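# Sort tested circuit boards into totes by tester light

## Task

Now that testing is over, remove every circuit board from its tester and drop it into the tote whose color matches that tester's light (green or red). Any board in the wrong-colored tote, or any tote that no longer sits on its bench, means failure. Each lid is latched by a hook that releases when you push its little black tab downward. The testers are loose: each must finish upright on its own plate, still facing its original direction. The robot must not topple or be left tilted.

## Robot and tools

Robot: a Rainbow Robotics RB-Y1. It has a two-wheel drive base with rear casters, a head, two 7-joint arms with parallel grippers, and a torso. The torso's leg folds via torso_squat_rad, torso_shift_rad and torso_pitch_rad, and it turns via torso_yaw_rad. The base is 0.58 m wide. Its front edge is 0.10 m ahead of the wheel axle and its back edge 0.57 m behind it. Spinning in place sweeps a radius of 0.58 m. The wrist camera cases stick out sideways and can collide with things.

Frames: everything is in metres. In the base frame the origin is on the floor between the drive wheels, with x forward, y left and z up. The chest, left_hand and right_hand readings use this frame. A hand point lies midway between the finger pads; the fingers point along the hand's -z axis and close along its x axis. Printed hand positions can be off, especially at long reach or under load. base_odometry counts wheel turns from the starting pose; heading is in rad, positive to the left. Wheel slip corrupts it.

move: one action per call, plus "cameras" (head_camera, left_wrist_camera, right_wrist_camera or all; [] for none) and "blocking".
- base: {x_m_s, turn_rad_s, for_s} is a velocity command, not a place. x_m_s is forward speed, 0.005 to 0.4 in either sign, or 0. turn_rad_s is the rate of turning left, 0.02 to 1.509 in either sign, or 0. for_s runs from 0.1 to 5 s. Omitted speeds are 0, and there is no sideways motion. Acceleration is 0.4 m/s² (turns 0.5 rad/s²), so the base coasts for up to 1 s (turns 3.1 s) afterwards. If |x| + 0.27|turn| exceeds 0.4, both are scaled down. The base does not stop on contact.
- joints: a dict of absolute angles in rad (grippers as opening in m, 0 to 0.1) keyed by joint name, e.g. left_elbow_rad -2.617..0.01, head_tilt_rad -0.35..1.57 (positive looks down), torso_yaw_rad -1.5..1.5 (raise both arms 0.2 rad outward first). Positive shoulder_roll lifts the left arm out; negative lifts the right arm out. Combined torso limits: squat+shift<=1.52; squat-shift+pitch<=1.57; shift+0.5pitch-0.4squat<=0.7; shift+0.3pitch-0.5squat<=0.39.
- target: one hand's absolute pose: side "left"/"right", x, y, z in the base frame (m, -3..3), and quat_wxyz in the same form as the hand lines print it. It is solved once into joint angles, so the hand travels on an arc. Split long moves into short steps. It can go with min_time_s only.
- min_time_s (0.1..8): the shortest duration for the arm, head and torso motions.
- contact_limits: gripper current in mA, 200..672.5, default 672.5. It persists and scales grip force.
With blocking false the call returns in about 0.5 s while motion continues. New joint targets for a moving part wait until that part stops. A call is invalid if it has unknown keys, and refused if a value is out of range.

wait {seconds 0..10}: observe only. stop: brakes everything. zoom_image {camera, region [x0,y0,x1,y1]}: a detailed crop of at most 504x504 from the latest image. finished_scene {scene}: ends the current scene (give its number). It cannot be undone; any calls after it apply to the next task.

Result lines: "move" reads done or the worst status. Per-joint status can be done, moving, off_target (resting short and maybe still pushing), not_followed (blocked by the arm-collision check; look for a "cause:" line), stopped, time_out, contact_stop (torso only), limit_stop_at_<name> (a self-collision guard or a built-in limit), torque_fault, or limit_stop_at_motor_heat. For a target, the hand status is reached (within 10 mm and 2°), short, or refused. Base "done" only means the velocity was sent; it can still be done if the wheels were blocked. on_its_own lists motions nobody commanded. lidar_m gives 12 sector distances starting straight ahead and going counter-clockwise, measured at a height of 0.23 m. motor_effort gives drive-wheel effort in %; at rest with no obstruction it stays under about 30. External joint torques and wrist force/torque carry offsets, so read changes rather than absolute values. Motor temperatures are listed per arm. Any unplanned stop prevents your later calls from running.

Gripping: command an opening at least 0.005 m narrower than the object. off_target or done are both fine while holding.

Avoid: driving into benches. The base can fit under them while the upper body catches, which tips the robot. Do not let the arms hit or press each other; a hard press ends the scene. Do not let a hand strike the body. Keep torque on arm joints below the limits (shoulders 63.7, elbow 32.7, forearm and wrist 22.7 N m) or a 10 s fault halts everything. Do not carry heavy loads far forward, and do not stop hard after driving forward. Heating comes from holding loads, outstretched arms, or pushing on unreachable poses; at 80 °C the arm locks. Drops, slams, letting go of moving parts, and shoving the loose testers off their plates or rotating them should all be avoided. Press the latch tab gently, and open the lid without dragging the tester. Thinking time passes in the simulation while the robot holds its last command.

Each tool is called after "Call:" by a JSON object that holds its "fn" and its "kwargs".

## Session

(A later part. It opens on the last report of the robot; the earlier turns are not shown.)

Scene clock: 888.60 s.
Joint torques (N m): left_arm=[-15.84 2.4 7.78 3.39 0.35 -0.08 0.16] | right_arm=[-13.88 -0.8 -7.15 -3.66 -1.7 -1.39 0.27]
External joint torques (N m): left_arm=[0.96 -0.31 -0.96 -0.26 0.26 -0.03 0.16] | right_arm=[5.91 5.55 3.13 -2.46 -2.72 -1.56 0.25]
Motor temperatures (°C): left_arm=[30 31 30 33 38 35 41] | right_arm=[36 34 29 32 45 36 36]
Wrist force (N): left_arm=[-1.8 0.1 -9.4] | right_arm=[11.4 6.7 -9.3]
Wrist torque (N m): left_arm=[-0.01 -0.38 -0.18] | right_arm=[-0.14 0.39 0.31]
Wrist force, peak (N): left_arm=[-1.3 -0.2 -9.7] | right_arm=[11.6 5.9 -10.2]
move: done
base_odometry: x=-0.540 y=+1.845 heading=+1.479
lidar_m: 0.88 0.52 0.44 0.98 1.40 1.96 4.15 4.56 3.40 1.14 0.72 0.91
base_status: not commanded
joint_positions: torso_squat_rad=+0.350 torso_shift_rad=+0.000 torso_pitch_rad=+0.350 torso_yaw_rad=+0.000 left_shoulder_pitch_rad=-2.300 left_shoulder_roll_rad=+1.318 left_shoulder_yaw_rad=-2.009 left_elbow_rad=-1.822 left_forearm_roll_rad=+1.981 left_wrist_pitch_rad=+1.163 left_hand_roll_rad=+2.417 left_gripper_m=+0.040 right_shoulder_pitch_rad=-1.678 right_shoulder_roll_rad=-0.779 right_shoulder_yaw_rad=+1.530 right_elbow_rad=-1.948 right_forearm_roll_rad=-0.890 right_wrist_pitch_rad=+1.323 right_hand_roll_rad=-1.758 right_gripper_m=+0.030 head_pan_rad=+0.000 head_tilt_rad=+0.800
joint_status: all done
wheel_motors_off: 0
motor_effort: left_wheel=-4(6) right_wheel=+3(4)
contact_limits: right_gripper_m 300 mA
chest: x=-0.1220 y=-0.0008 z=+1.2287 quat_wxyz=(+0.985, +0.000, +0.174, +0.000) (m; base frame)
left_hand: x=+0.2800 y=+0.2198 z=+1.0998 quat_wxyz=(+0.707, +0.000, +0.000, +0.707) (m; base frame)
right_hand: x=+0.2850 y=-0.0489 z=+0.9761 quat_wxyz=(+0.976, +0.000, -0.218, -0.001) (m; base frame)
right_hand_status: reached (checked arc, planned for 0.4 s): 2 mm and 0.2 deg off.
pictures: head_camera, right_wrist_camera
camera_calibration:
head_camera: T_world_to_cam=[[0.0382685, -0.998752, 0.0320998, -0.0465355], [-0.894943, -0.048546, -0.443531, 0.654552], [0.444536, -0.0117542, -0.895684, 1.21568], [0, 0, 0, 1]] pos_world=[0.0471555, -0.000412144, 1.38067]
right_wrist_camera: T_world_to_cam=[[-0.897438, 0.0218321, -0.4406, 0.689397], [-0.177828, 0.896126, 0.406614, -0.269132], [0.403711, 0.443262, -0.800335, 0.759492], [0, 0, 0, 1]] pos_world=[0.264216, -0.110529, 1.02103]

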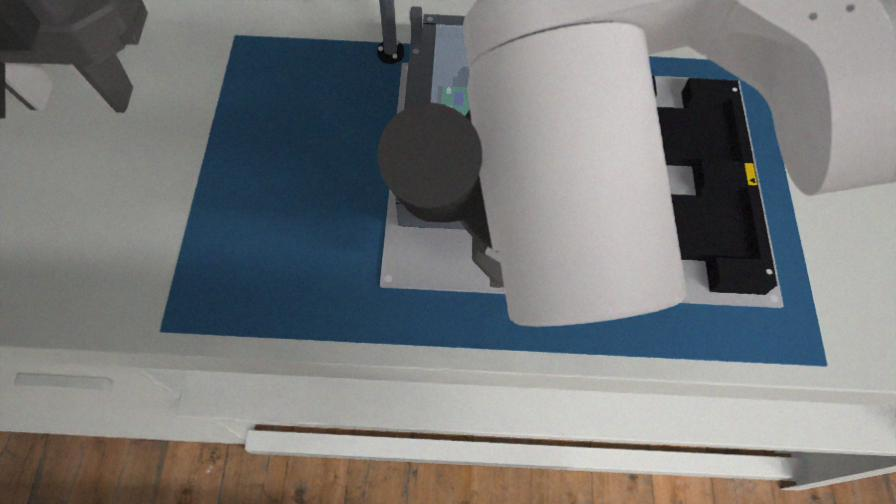

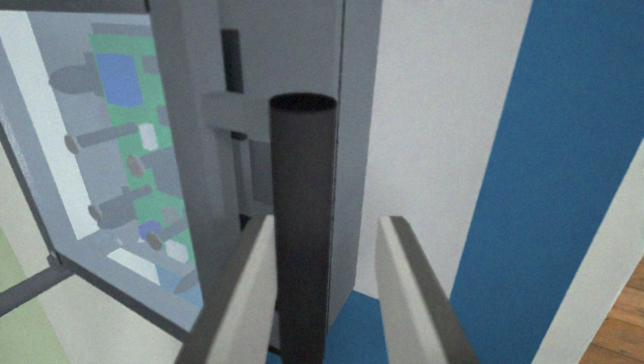

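Call:
{"fn": "move", "kwargs": {"target": {"side":"right","x":0.27,"y":-0.0485,"z":1.005,"quat_wxyz":[0.9763,0,-0.2164,0]}, "cameras": []}}

Call:
{"fn": "move", "kwargs": {"target": {"side":"right","x":0.278,"y":-0.0485,"z":1.005,"quat_wxyz":[0.9763,0,-0.2164,0]}, "cameras": ["right_wrist_camera"]}}

Call:
{"fn": "move", "kwargs": {"target": {"side":"right","x":0.2905,"y":-0.0485,"z":0.978,"quat_wxyz":[0.9763,0,-0.2164,0]}, "cameras": ["right_wrist_camera"]}}

Scene clock: 897.50 s.
Joint torques (N m): left_arm=[-15.88 2.53 8.04 3.32 0.36 -0.05 0.17] | right_arm=[-17.29 -6.13 -10.11 -1.17 0.53 -0.02 -0.17]
External joint torques (N m): left_arm=[0.92 -0.19 -0.69 -0.33 0.26 0 0.17] | right_arm=[2 0.16 0.18 -0.26 -0.49 -0.22 -0.19]
Motor temperatures (°C): left_arm=[30 31 30 33 38 35 41] | right_arm=[36 34 29 32 45 36 36]
Wrist force (N): left_arm=[-1.4 0.2 -9.5] | right_arm=[-0.4 10.7 -12.3]
Wrist torque (N m): left_arm=[-0.04 -0.36 -0.17] | right_arm=[-0.07 0.71 0.49]
Wrist force, peak (N): left_arm=[-1.5 0.3 -9.9] | right_arm=[9.9 15.5 -16.4]
move: done
base_odometry: x=-0.540 y=+1.845 heading=+1.479
lidar_m: 0.87 0.52 0.44 0.97 1.41 1.96 4.15 4.57 3.40 1.13 0.72 0.92
base_status: not commanded
joint_positions: torso_squat_rad=+0.350 torso_shift_rad=+0.000 torso_pitch_rad=+0.350 torso_yaw_rad=+0.000 left_shoulder_pitch_rad=-2.300 left_shoulder_roll_rad=+1.318 left_shoulder_yaw_rad=-2.009 left_elbow_rad=-1.822 left_forearm_roll_rad=+1.981 left_wrist_pitch_rad=+1.163 left_hand_roll_rad=+2.417 left_gripper_m=+0.040 right_shoulder_pitch_rad=-1.727 right_shoulder_roll_rad=-0.814 right_shoulder_yaw_rad=+1.493 right_elbow_rad=-2.046 right_forearm_roll_rad=-0.951 right_wrist_pitch_rad=+1.389 right_hand_roll_rad=-1.789 right_gripper_m=+0.030 head_pan_rad=+0.000 head_tilt_rad=+0.800
joint_status: all done
wheel_motors_off: 0
motor_effort: left_wheel=-4(5) right_wheel=+3(5)
contact_limits: right_gripper_m 300 mA
chest: x=-0.1220 y=-0.0007 z=+1.2287 quat_wxyz=(+0.985, +0.000, +0.174, +0.000) (m; base frame)
left_hand: x=+0.2800 y=+0.2198 z=+1.0998 quat_wxyz=(+0.707, +0.000, +0.000, +0.707) (m; base frame)
right_hand: x=+0.2702 y=-0.0484 z=+1.0051 quat_wxyz=(+0.976, +0.000, -0.217, +0.000) (m; base frame)
right_hand_status: reached (checked arc, planned for 0.4 s): 0 mm and 0.0 deg off.
pictures: none
No camera images: "cameras" was empty.

Scene clock: 898.07 s.
Joint torques (N m): left_arm=[-15.56 2.39 8.17 3.41 0.38 -0.07 0.13] | right_arm=[-18.03 -6.55 -10.1 -0.48 0.64 0.03 0.04]
External joint torques (N m): left_arm=[1.24 -0.33 -0.57 -0.25 0.28 -0.02 0.13] | right_arm=[1.51 -0.16 0.27 0.34 -0.38 -0.14 0.02]
Motor temperatures (°C): left_arm=[30 31 30 33 38 35 41] | right_arm=[36 34 29 32 45 36 36]
Wrist force (N): left_arm=[-1.5 0.1 -9.3] | right_arm=[-0.5 10.8 -12.4]
Wrist torque (N m): left_arm=[-0.02 -0.35 -0.19] | right_arm=[-0.07 0.71 0.49]
Wrist force, peak (N): left_arm=[-1.5 0.0 -10.0] | right_arm=[-0.1 10.6 -12.8]
move: done
base_odometry: x=-0.540 y=+1.845 heading=+1.479
lidar_m: 0.87 0.53 0.44 0.97 1.41 1.96 4.14 4.56 3.40 1.14 0.73 0.92
base_status: not commanded
joint_positions: torso_squat_rad=+0.350 torso_shift_rad=+0.000 torso_pitch_rad=+0.350 torso_yaw_rad=+0.000 left_shoulder_pitch_rad=-2.301 left_shoulder_roll_rad=+1.318 left_shoulder_yaw_rad=-2.009 left_elbow_rad=-1.822 left_forearm_roll_rad=+1.981 left_wrist_pitch_rad=+1.163 left_hand_roll_rad=+2.417 left_gripper_m=+0.040 right_shoulder_pitch_rad=-1.728 right_shoulder_roll_rad=-0.815 right_shoulder_yaw_rad=+1.491 right_elbow_rad=-2.017 right_forearm_roll_rad=-0.958 right_wrist_pitch_rad=+1.374 right_hand_roll_rad=-1.763 right_gripper_m=+0.030 head_pan_rad=+0.000 head_tilt_rad=+0.800
joint_status: all done
wheel_motors_off: 0
motor_effort: left_wheel=-3(5) right_wheel=+5(5)
contact_limits: right_gripper_m 300 mA
chest: x=-0.1220 y=-0.0007 z=+1.2287 quat_wxyz=(+0.985, +0.000, +0.174, +0.000) (m; base frame)
left_hand: x=+0.2800 y=+0.2198 z=+1.0997 quat_wxyz=(+0.707, +0.000, +0.000, +0.707) (m; base frame)
right_hand: x=+0.2779 y=-0.0485 z=+1.0053 quat_wxyz=(+0.976, +0.000, -0.217, +0.000) (m; base frame)
right_hand_status: reached (checked arc, planned for 0.2 s): 0 mm and 0.1 deg off.
pictures: right_wrist_camera
camera_calibration:
right_wrist_camera: T_world_to_cam=[[-0.898436, 0.0204417, -0.438629, 0.694096], [-0.178372, 0.895796, 0.407103, -0.282963], [0.401244, 0.443995, -0.801169, 0.78711], [0, 0, 0, 1]] pos_world=[0.257305, -0.110184, 1.05025]

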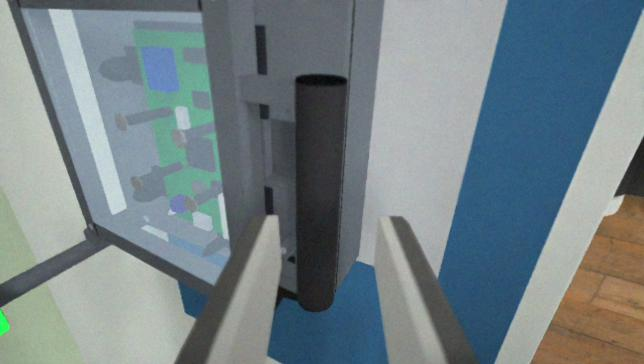

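Scene clock: 898.77 s.
Joint torques (N m): left_arm=[-15.62 2.44 8.03 3.47 0.3 0 0.16] | right_arm=[-18.17 -4.65 -9.4 -0.54 0.75 0.12 0.19]
External joint torques (N m): left_arm=[1.18 -0.27 -0.71 -0.18 0.2 0.04 0.16] | right_arm=[1.82 1.78 0.94 0.55 -0.26 -0.03 0.16]
Motor temperatures (°C): left_arm=[30 31 30 33 38 35 41] | right_arm=[36 34 29 32 45 36 36]
Wrist force (N): left_arm=[-1.4 0.1 -9.6] | right_arm=[-0.4 10.7 -12.4]
Wrist torque (N m): left_arm=[-0.03 -0.34 -0.17] | right_arm=[-0.06 0.71 0.47]
Wrist force, peak (N): left_arm=[-1.4 0.0 -9.9] | right_arm=[-1.6 10.8 -13.5]
move: done
base_odometry: x=-0.540 y=+1.845 heading=+1.479
lidar_m: 0.88 0.52 0.44 0.97 1.41 1.96 4.15 4.57 3.39 1.14 0.72 0.91
base_status: not commanded
joint_positions: torso_squat_rad=+0.350 torso_shift_rad=+0.000 torso_pitch_rad=+0.350 torso_yaw_rad=+0.000 left_shoulder_pitch_rad=-2.301 left_shoulder_roll_rad=+1.318 left_shoulder_yaw_rad=-2.009 left_elbow_rad=-1.822 left_forearm_roll_rad=+1.981 left_wrist_pitch_rad=+1.163 left_hand_roll_rad=+2.417 left_gripper_m=+0.040 right_shoulder_pitch_rad=-1.683 right_shoulder_roll_rad=-0.780 right_shoulder_yaw_rad=+1.523 right_elbow_rad=-1.927 right_forearm_roll_rad=-0.906 right_wrist_pitch_rad=+1.314 right_hand_roll_rad=-1.734 right_gripper_m=+0.030 head_pan_rad=+0.000 head_tilt_rad=+0.800
joint_status: all done
wheel_motors_off: 0
motor_effort: left_wheel=-3(5) right_wheel=+3(4)
contact_limits: right_gripper_m 300 mA
chest: x=-0.1220 y=-0.0007 z=+1.2287 quat_wxyz=(+0.985, +0.000, +0.174, +0.000) (m; base frame)
left_hand: x=+0.2800 y=+0.2198 z=+1.0997 quat_wxyz=(+0.707, +0.000, +0.000, +0.707) (m; base frame)
right_hand: x=+0.2906 y=-0.0486 z=+0.9782 quat_wxyz=(+0.976, +0.000, -0.217, +0.000) (m; base frame)
right_hand_status: reached (checked arc, planned for 0.3 s): 0 mm and 0.0 deg off.
pictures: right_wrist_camera
camera_calibration:
right_wrist_camera: T_world_to_cam=[[-0.898629, 0.0205971, -0.438226, 0.693307], [-0.177969, 0.895899, 0.407053, -0.269708], [0.40099, 0.44378, -0.801415, 0.760706], [0, 0, 0, 1]] pos_world=[0.26999, -0.110236, 1.02325]

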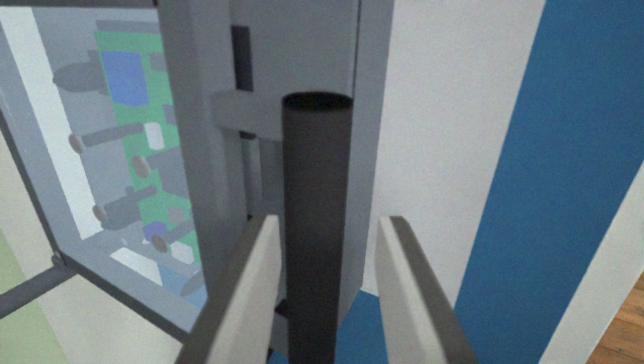

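Call:
{"fn": "move", "kwargs": {"joints": {"right_gripper_m":0.012}, "cameras": ["right_wrist_camera"]}}

Call:
{"fn": "move", "kwargs": {"target": {"side":"right","x":0.301,"y":-0.0485,"z":1.027,"quat_wxyz":[0.9763,0,-0.2164,0]}, "cameras": []}}

Call:
{"fn": "move", "kwargs": {"target": {"side":"right","x":0.33,"y":-0.0485,"z":1.078,"quat_wxyz":[0.9763,0,-0.2164,0]}, "cameras": ["head_camera","right_wrist_camera"]}}

Scene clock: 907.53 s.
Joint torques (N m): left_arm=[-15.76 2.43 8.2 3.34 0.36 -0.08 0.15] | right_arm=[-14.57 -3.34 -7.59 -4.33 -2.32 -0.22 0.15]
External joint torques (N m): left_arm=[1.04 -0.28 -0.54 -0.31 0.27 -0.03 0.15] | right_arm=[5.44 3.1 2.76 -3.25 -3.33 -0.36 0.13]
Motor temperatures (°C): left_arm=[30 31 30 33 38 35 41] | right_arm=[36 34 29 32 45 36 36]
Wrist force (N): left_arm=[-1.5 0.1 -9.4] | right_arm=[13.5 10.4 -13.9]
Wrist torque (N m): left_arm=[-0.03 -0.35 -0.16] | right_arm=[-0.06 0.51 0.26]
Wrist force, peak (N): left_arm=[-1.6 -0.1 -9.7] | right_arm=[16.7 11.3 -14.3]
move: done
base_odometry: x=-0.540 y=+1.845 heading=+1.479
lidar_m: 0.88 0.53 0.44 0.97 1.40 1.96 4.15 4.58 3.40 1.14 0.72 0.91
base_status: not commanded
joint_positions: torso_squat_rad=+0.350 torso_shift_rad=+0.000 torso_pitch_rad=+0.350 torso_yaw_rad=+0.000 left_shoulder_pitch_rad=-2.301 left_shoulder_roll_rad=+1.318 left_shoulder_yaw_rad=-2.009 left_elbow_rad=-1.822 left_forearm_roll_rad=+1.981 left_wrist_pitch_rad=+1.163 left_hand_roll_rad=+2.417 left_gripper_m=+0.040 right_shoulder_pitch_rad=-1.684 right_shoulder_roll_rad=-0.780 right_shoulder_yaw_rad=+1.522 right_elbow_rad=-1.926 right_forearm_roll_rad=-0.905 right_wrist_pitch_rad=+1.314 right_hand_roll_rad=-1.734 right_gripper_m=+0.015 head_pan_rad=+0.000 head_tilt_rad=+0.800
joint_status: all done
wheel_motors_off: 0
motor_effort: left_wheel=-4(5) right_wheel=+2(5)
contact_limits: right_gripper_m 300 mA
chest: x=-0.1219 y=-0.0007 z=+1.2287 quat_wxyz=(+0.985, +0.000, +0.174, +0.000) (m; base frame)
left_hand: x=+0.2801 y=+0.2198 z=+1.0997 quat_wxyz=(+0.707, +0.000, +0.000, +0.707) (m; base frame)
right_hand: x=+0.2915 y=-0.0486 z=+0.9788 quat_wxyz=(+0.976, +0.000, -0.218, -0.001) (m; base frame)
pictures: right_wrist_camera
camera_calibration:
right_wrist_camera: T_world_to_cam=[[-0.89765, 0.021382, -0.440189, 0.696055], [-0.1782, 0.895918, 0.406911, -0.269571], [0.403074, 0.443705, -0.800411, 0.759219], [0, 0, 0, 1]] pos_world=[0.270756, -0.110239, 1.02377]

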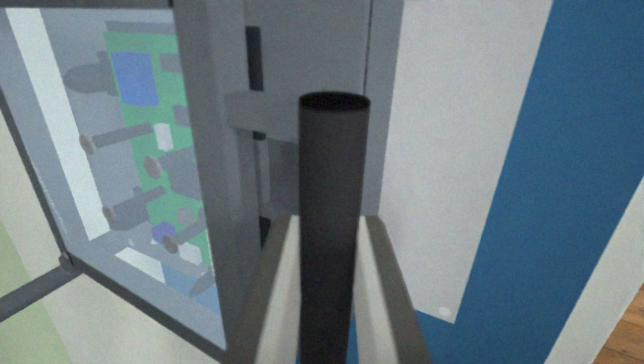

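Scene clock: 908.20 s.
Joint torques (N m): left_arm=[-15.61 2.39 7.87 3.34 0.3 -0.05 0.15] | right_arm=[-19.13 -6.42 -11.66 -1.17 0.82 0.43 0.31]
External joint torques (N m): left_arm=[1.19 -0.33 -0.87 -0.31 0.2 0 0.15] | right_arm=[1.18 0.32 -0.99 -0.95 -0.21 0.34 0.28]
Motor temperatures (°C): left_arm=[30 31 30 33 38 35 41] | right_arm=[36 34 29 32 45 36 36]
Wrist force (N): left_arm=[-1.5 -0.2 -9.6] | right_arm=[0.6 13.0 -16.3]
Wrist torque (N m): left_arm=[0.01 -0.36 -0.17] | right_arm=[-0.05 0.81 0.27]
Wrist force, peak (N): left_arm=[-1.8 -0.2 -9.9] | right_arm=[12.1 13.9 -18.0]
move: done
base_odometry: x=-0.540 y=+1.845 heading=+1.479
lidar_m: 0.88 0.53 0.44 0.98 1.41 1.96 4.14 4.56 3.40 1.12 0.72 0.91
base_status: not commanded
joint_positions: torso_squat_rad=+0.350 torso_shift_rad=+0.000 torso_pitch_rad=+0.350 torso_yaw_rad=+0.000 left_shoulder_pitch_rad=-2.301 left_shoulder_roll_rad=+1.318 left_shoulder_yaw_rad=-2.009 left_elbow_rad=-1.822 left_forearm_roll_rad=+1.981 left_wrist_pitch_rad=+1.163 left_hand_roll_rad=+2.417 left_gripper_m=+0.040 right_shoulder_pitch_rad=-1.769 right_shoulder_roll_rad=-0.832 right_shoulder_yaw_rad=+1.451 right_elbow_rad=-1.947 right_forearm_roll_rad=-1.036 right_wrist_pitch_rad=+1.360 right_hand_roll_rad=-1.670 right_gripper_m=+0.015 head_pan_rad=+0.000 head_tilt_rad=+0.800
joint_status: all done
wheel_motors_off: 0
motor_effort: left_wheel=-5(6) right_wheel=+3(6)
contact_limits: right_gripper_m 300 mA
chest: x=-0.1219 y=-0.0007 z=+1.2287 quat_wxyz=(+0.985, +0.000, +0.174, +0.000) (m; base frame)
left_hand: x=+0.2800 y=+0.2198 z=+1.0997 quat_wxyz=(+0.707, +0.000, +0.000, +0.707) (m; base frame)
right_hand: x=+0.3010 y=-0.0485 z=+1.0269 quat_wxyz=(+0.976, +0.000, -0.217, +0.000) (m; base frame)
right_hand_status: reached (checked arc, planned for 0.3 s): 0 mm and 0.0 deg off.
pictures: none
No camera images: "cameras" was empty.

Scene clock: 908.90 s.
Joint torques (N m): left_arm=[-15.96 2.39 8.32 3.46 0.26 -0.01 0.16] | right_arm=[-20.89 -7.95 -11.51 0.57 0.82 0.11 -0.19]
External joint torques (N m): left_arm=[0.84 -0.33 -0.42 -0.19 0.16 0.04 0.16] | right_arm=[0.31 -0.81 -0.54 -0.23 -0.21 0.14 -0.21]
Motor temperatures (°C): left_arm=[30 31 30 33 38 35 41] | right_arm=[36 34 29 32 45 36 36]
Wrist force (N): left_arm=[-1.6 -0.1 -9.4] | right_arm=[1.0 12.5 -18.8]
Wrist torque (N m): left_arm=[-0.01 -0.37 -0.18] | right_arm=[0.00 0.81 0.36]
Wrist force, peak (N): left_arm=[-1.3 -0.3 -9.7] | right_arm=[2.0 13.4 -21.6]
move: done
base_odometry: x=-0.540 y=+1.845 heading=+1.479
lidar_m: 0.88 0.53 0.44 0.97 1.41 1.96 4.14 4.57 3.40 1.14 0.73 0.91
base_status: not commanded
joint_positions: torso_squat_rad=+0.350 torso_shift_rad=+0.000 torso_pitch_rad=+0.350 torso_yaw_rad=+0.000 left_shoulder_pitch_rad=-2.301 left_shoulder_roll_rad=+1.318 left_shoulder_yaw_rad=-2.009 left_elbow_rad=-1.822 left_forearm_roll_rad=+1.981 left_wrist_pitch_rad=+1.163 left_hand_roll_rad=+2.417 left_gripper_m=+0.040 right_shoulder_pitch_rad=-1.858 right_shoulder_roll_rad=-0.862 right_shoulder_yaw_rad=+1.378 right_elbow_rad=-1.851 right_forearm_roll_rad=-1.178 right_wrist_pitch_rad=+1.383 right_hand_roll_rad=-1.529 right_gripper_m=+0.015 head_pan_rad=+0.000 head_tilt_rad=+0.800
joint_status: all done
wheel_motors_off: 0
motor_effort: left_wheel=-5(6) right_wheel=+4(6)
contact_limits: right_gripper_m 300 mA
chest: x=-0.1219 y=-0.0008 z=+1.2287 quat_wxyz=(+0.985, +0.000, +0.174, +0.000) (m; base frame)
left_hand: x=+0.2800 y=+0.2198 z=+1.0997 quat_wxyz=(+0.707, +0.000, +0.000, +0.707) (m; base frame)
right_hand: x=+0.3298 y=-0.0484 z=+1.0779 quat_wxyz=(+0.976, +0.000, -0.217, +0.000) (m; base frame)
right_hand_status: reached (checked arc, planned for 0.4 s): 0 mm and 0.0 deg off.
pictures: head_camera, right_wrist_camera
camera_calibration:
head_camera: T_world_to_cam=[[0.0382977, -0.998751, 0.0320834, -0.0465198], [-0.895022, -0.0485628, -0.443371, 0.65442], [0.444375, -0.0117352, -0.895764, 1.2157], [0, 0, 0, 1]] pos_world=[0.047274, -0.000414663, 1.38063]
right_wrist_camera: T_world_to_cam=[[-0.898677, 0.0204123, -0.438136, 0.77211], [-0.17834, 0.895611, 0.407525, -0.303865], [0.400718, 0.44437, -0.801224, 0.824728], [0, 0, 0, 1]] pos_world=[0.309204, -0.1101, 1.12291]

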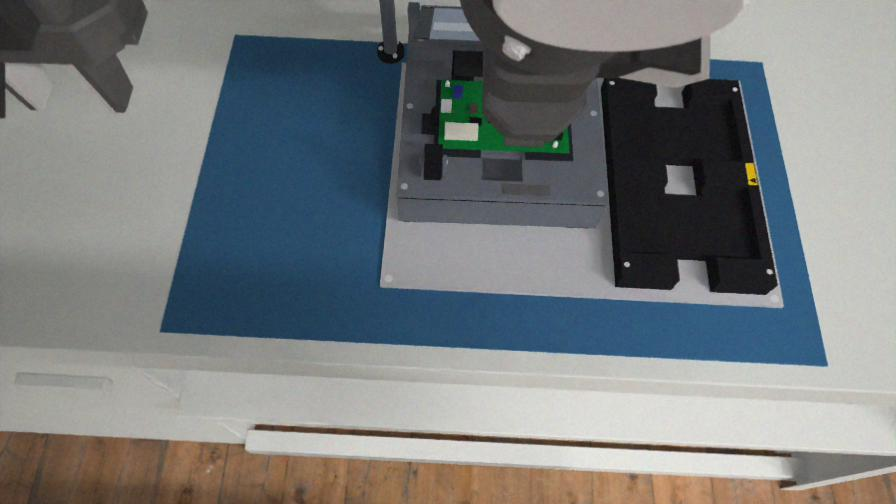

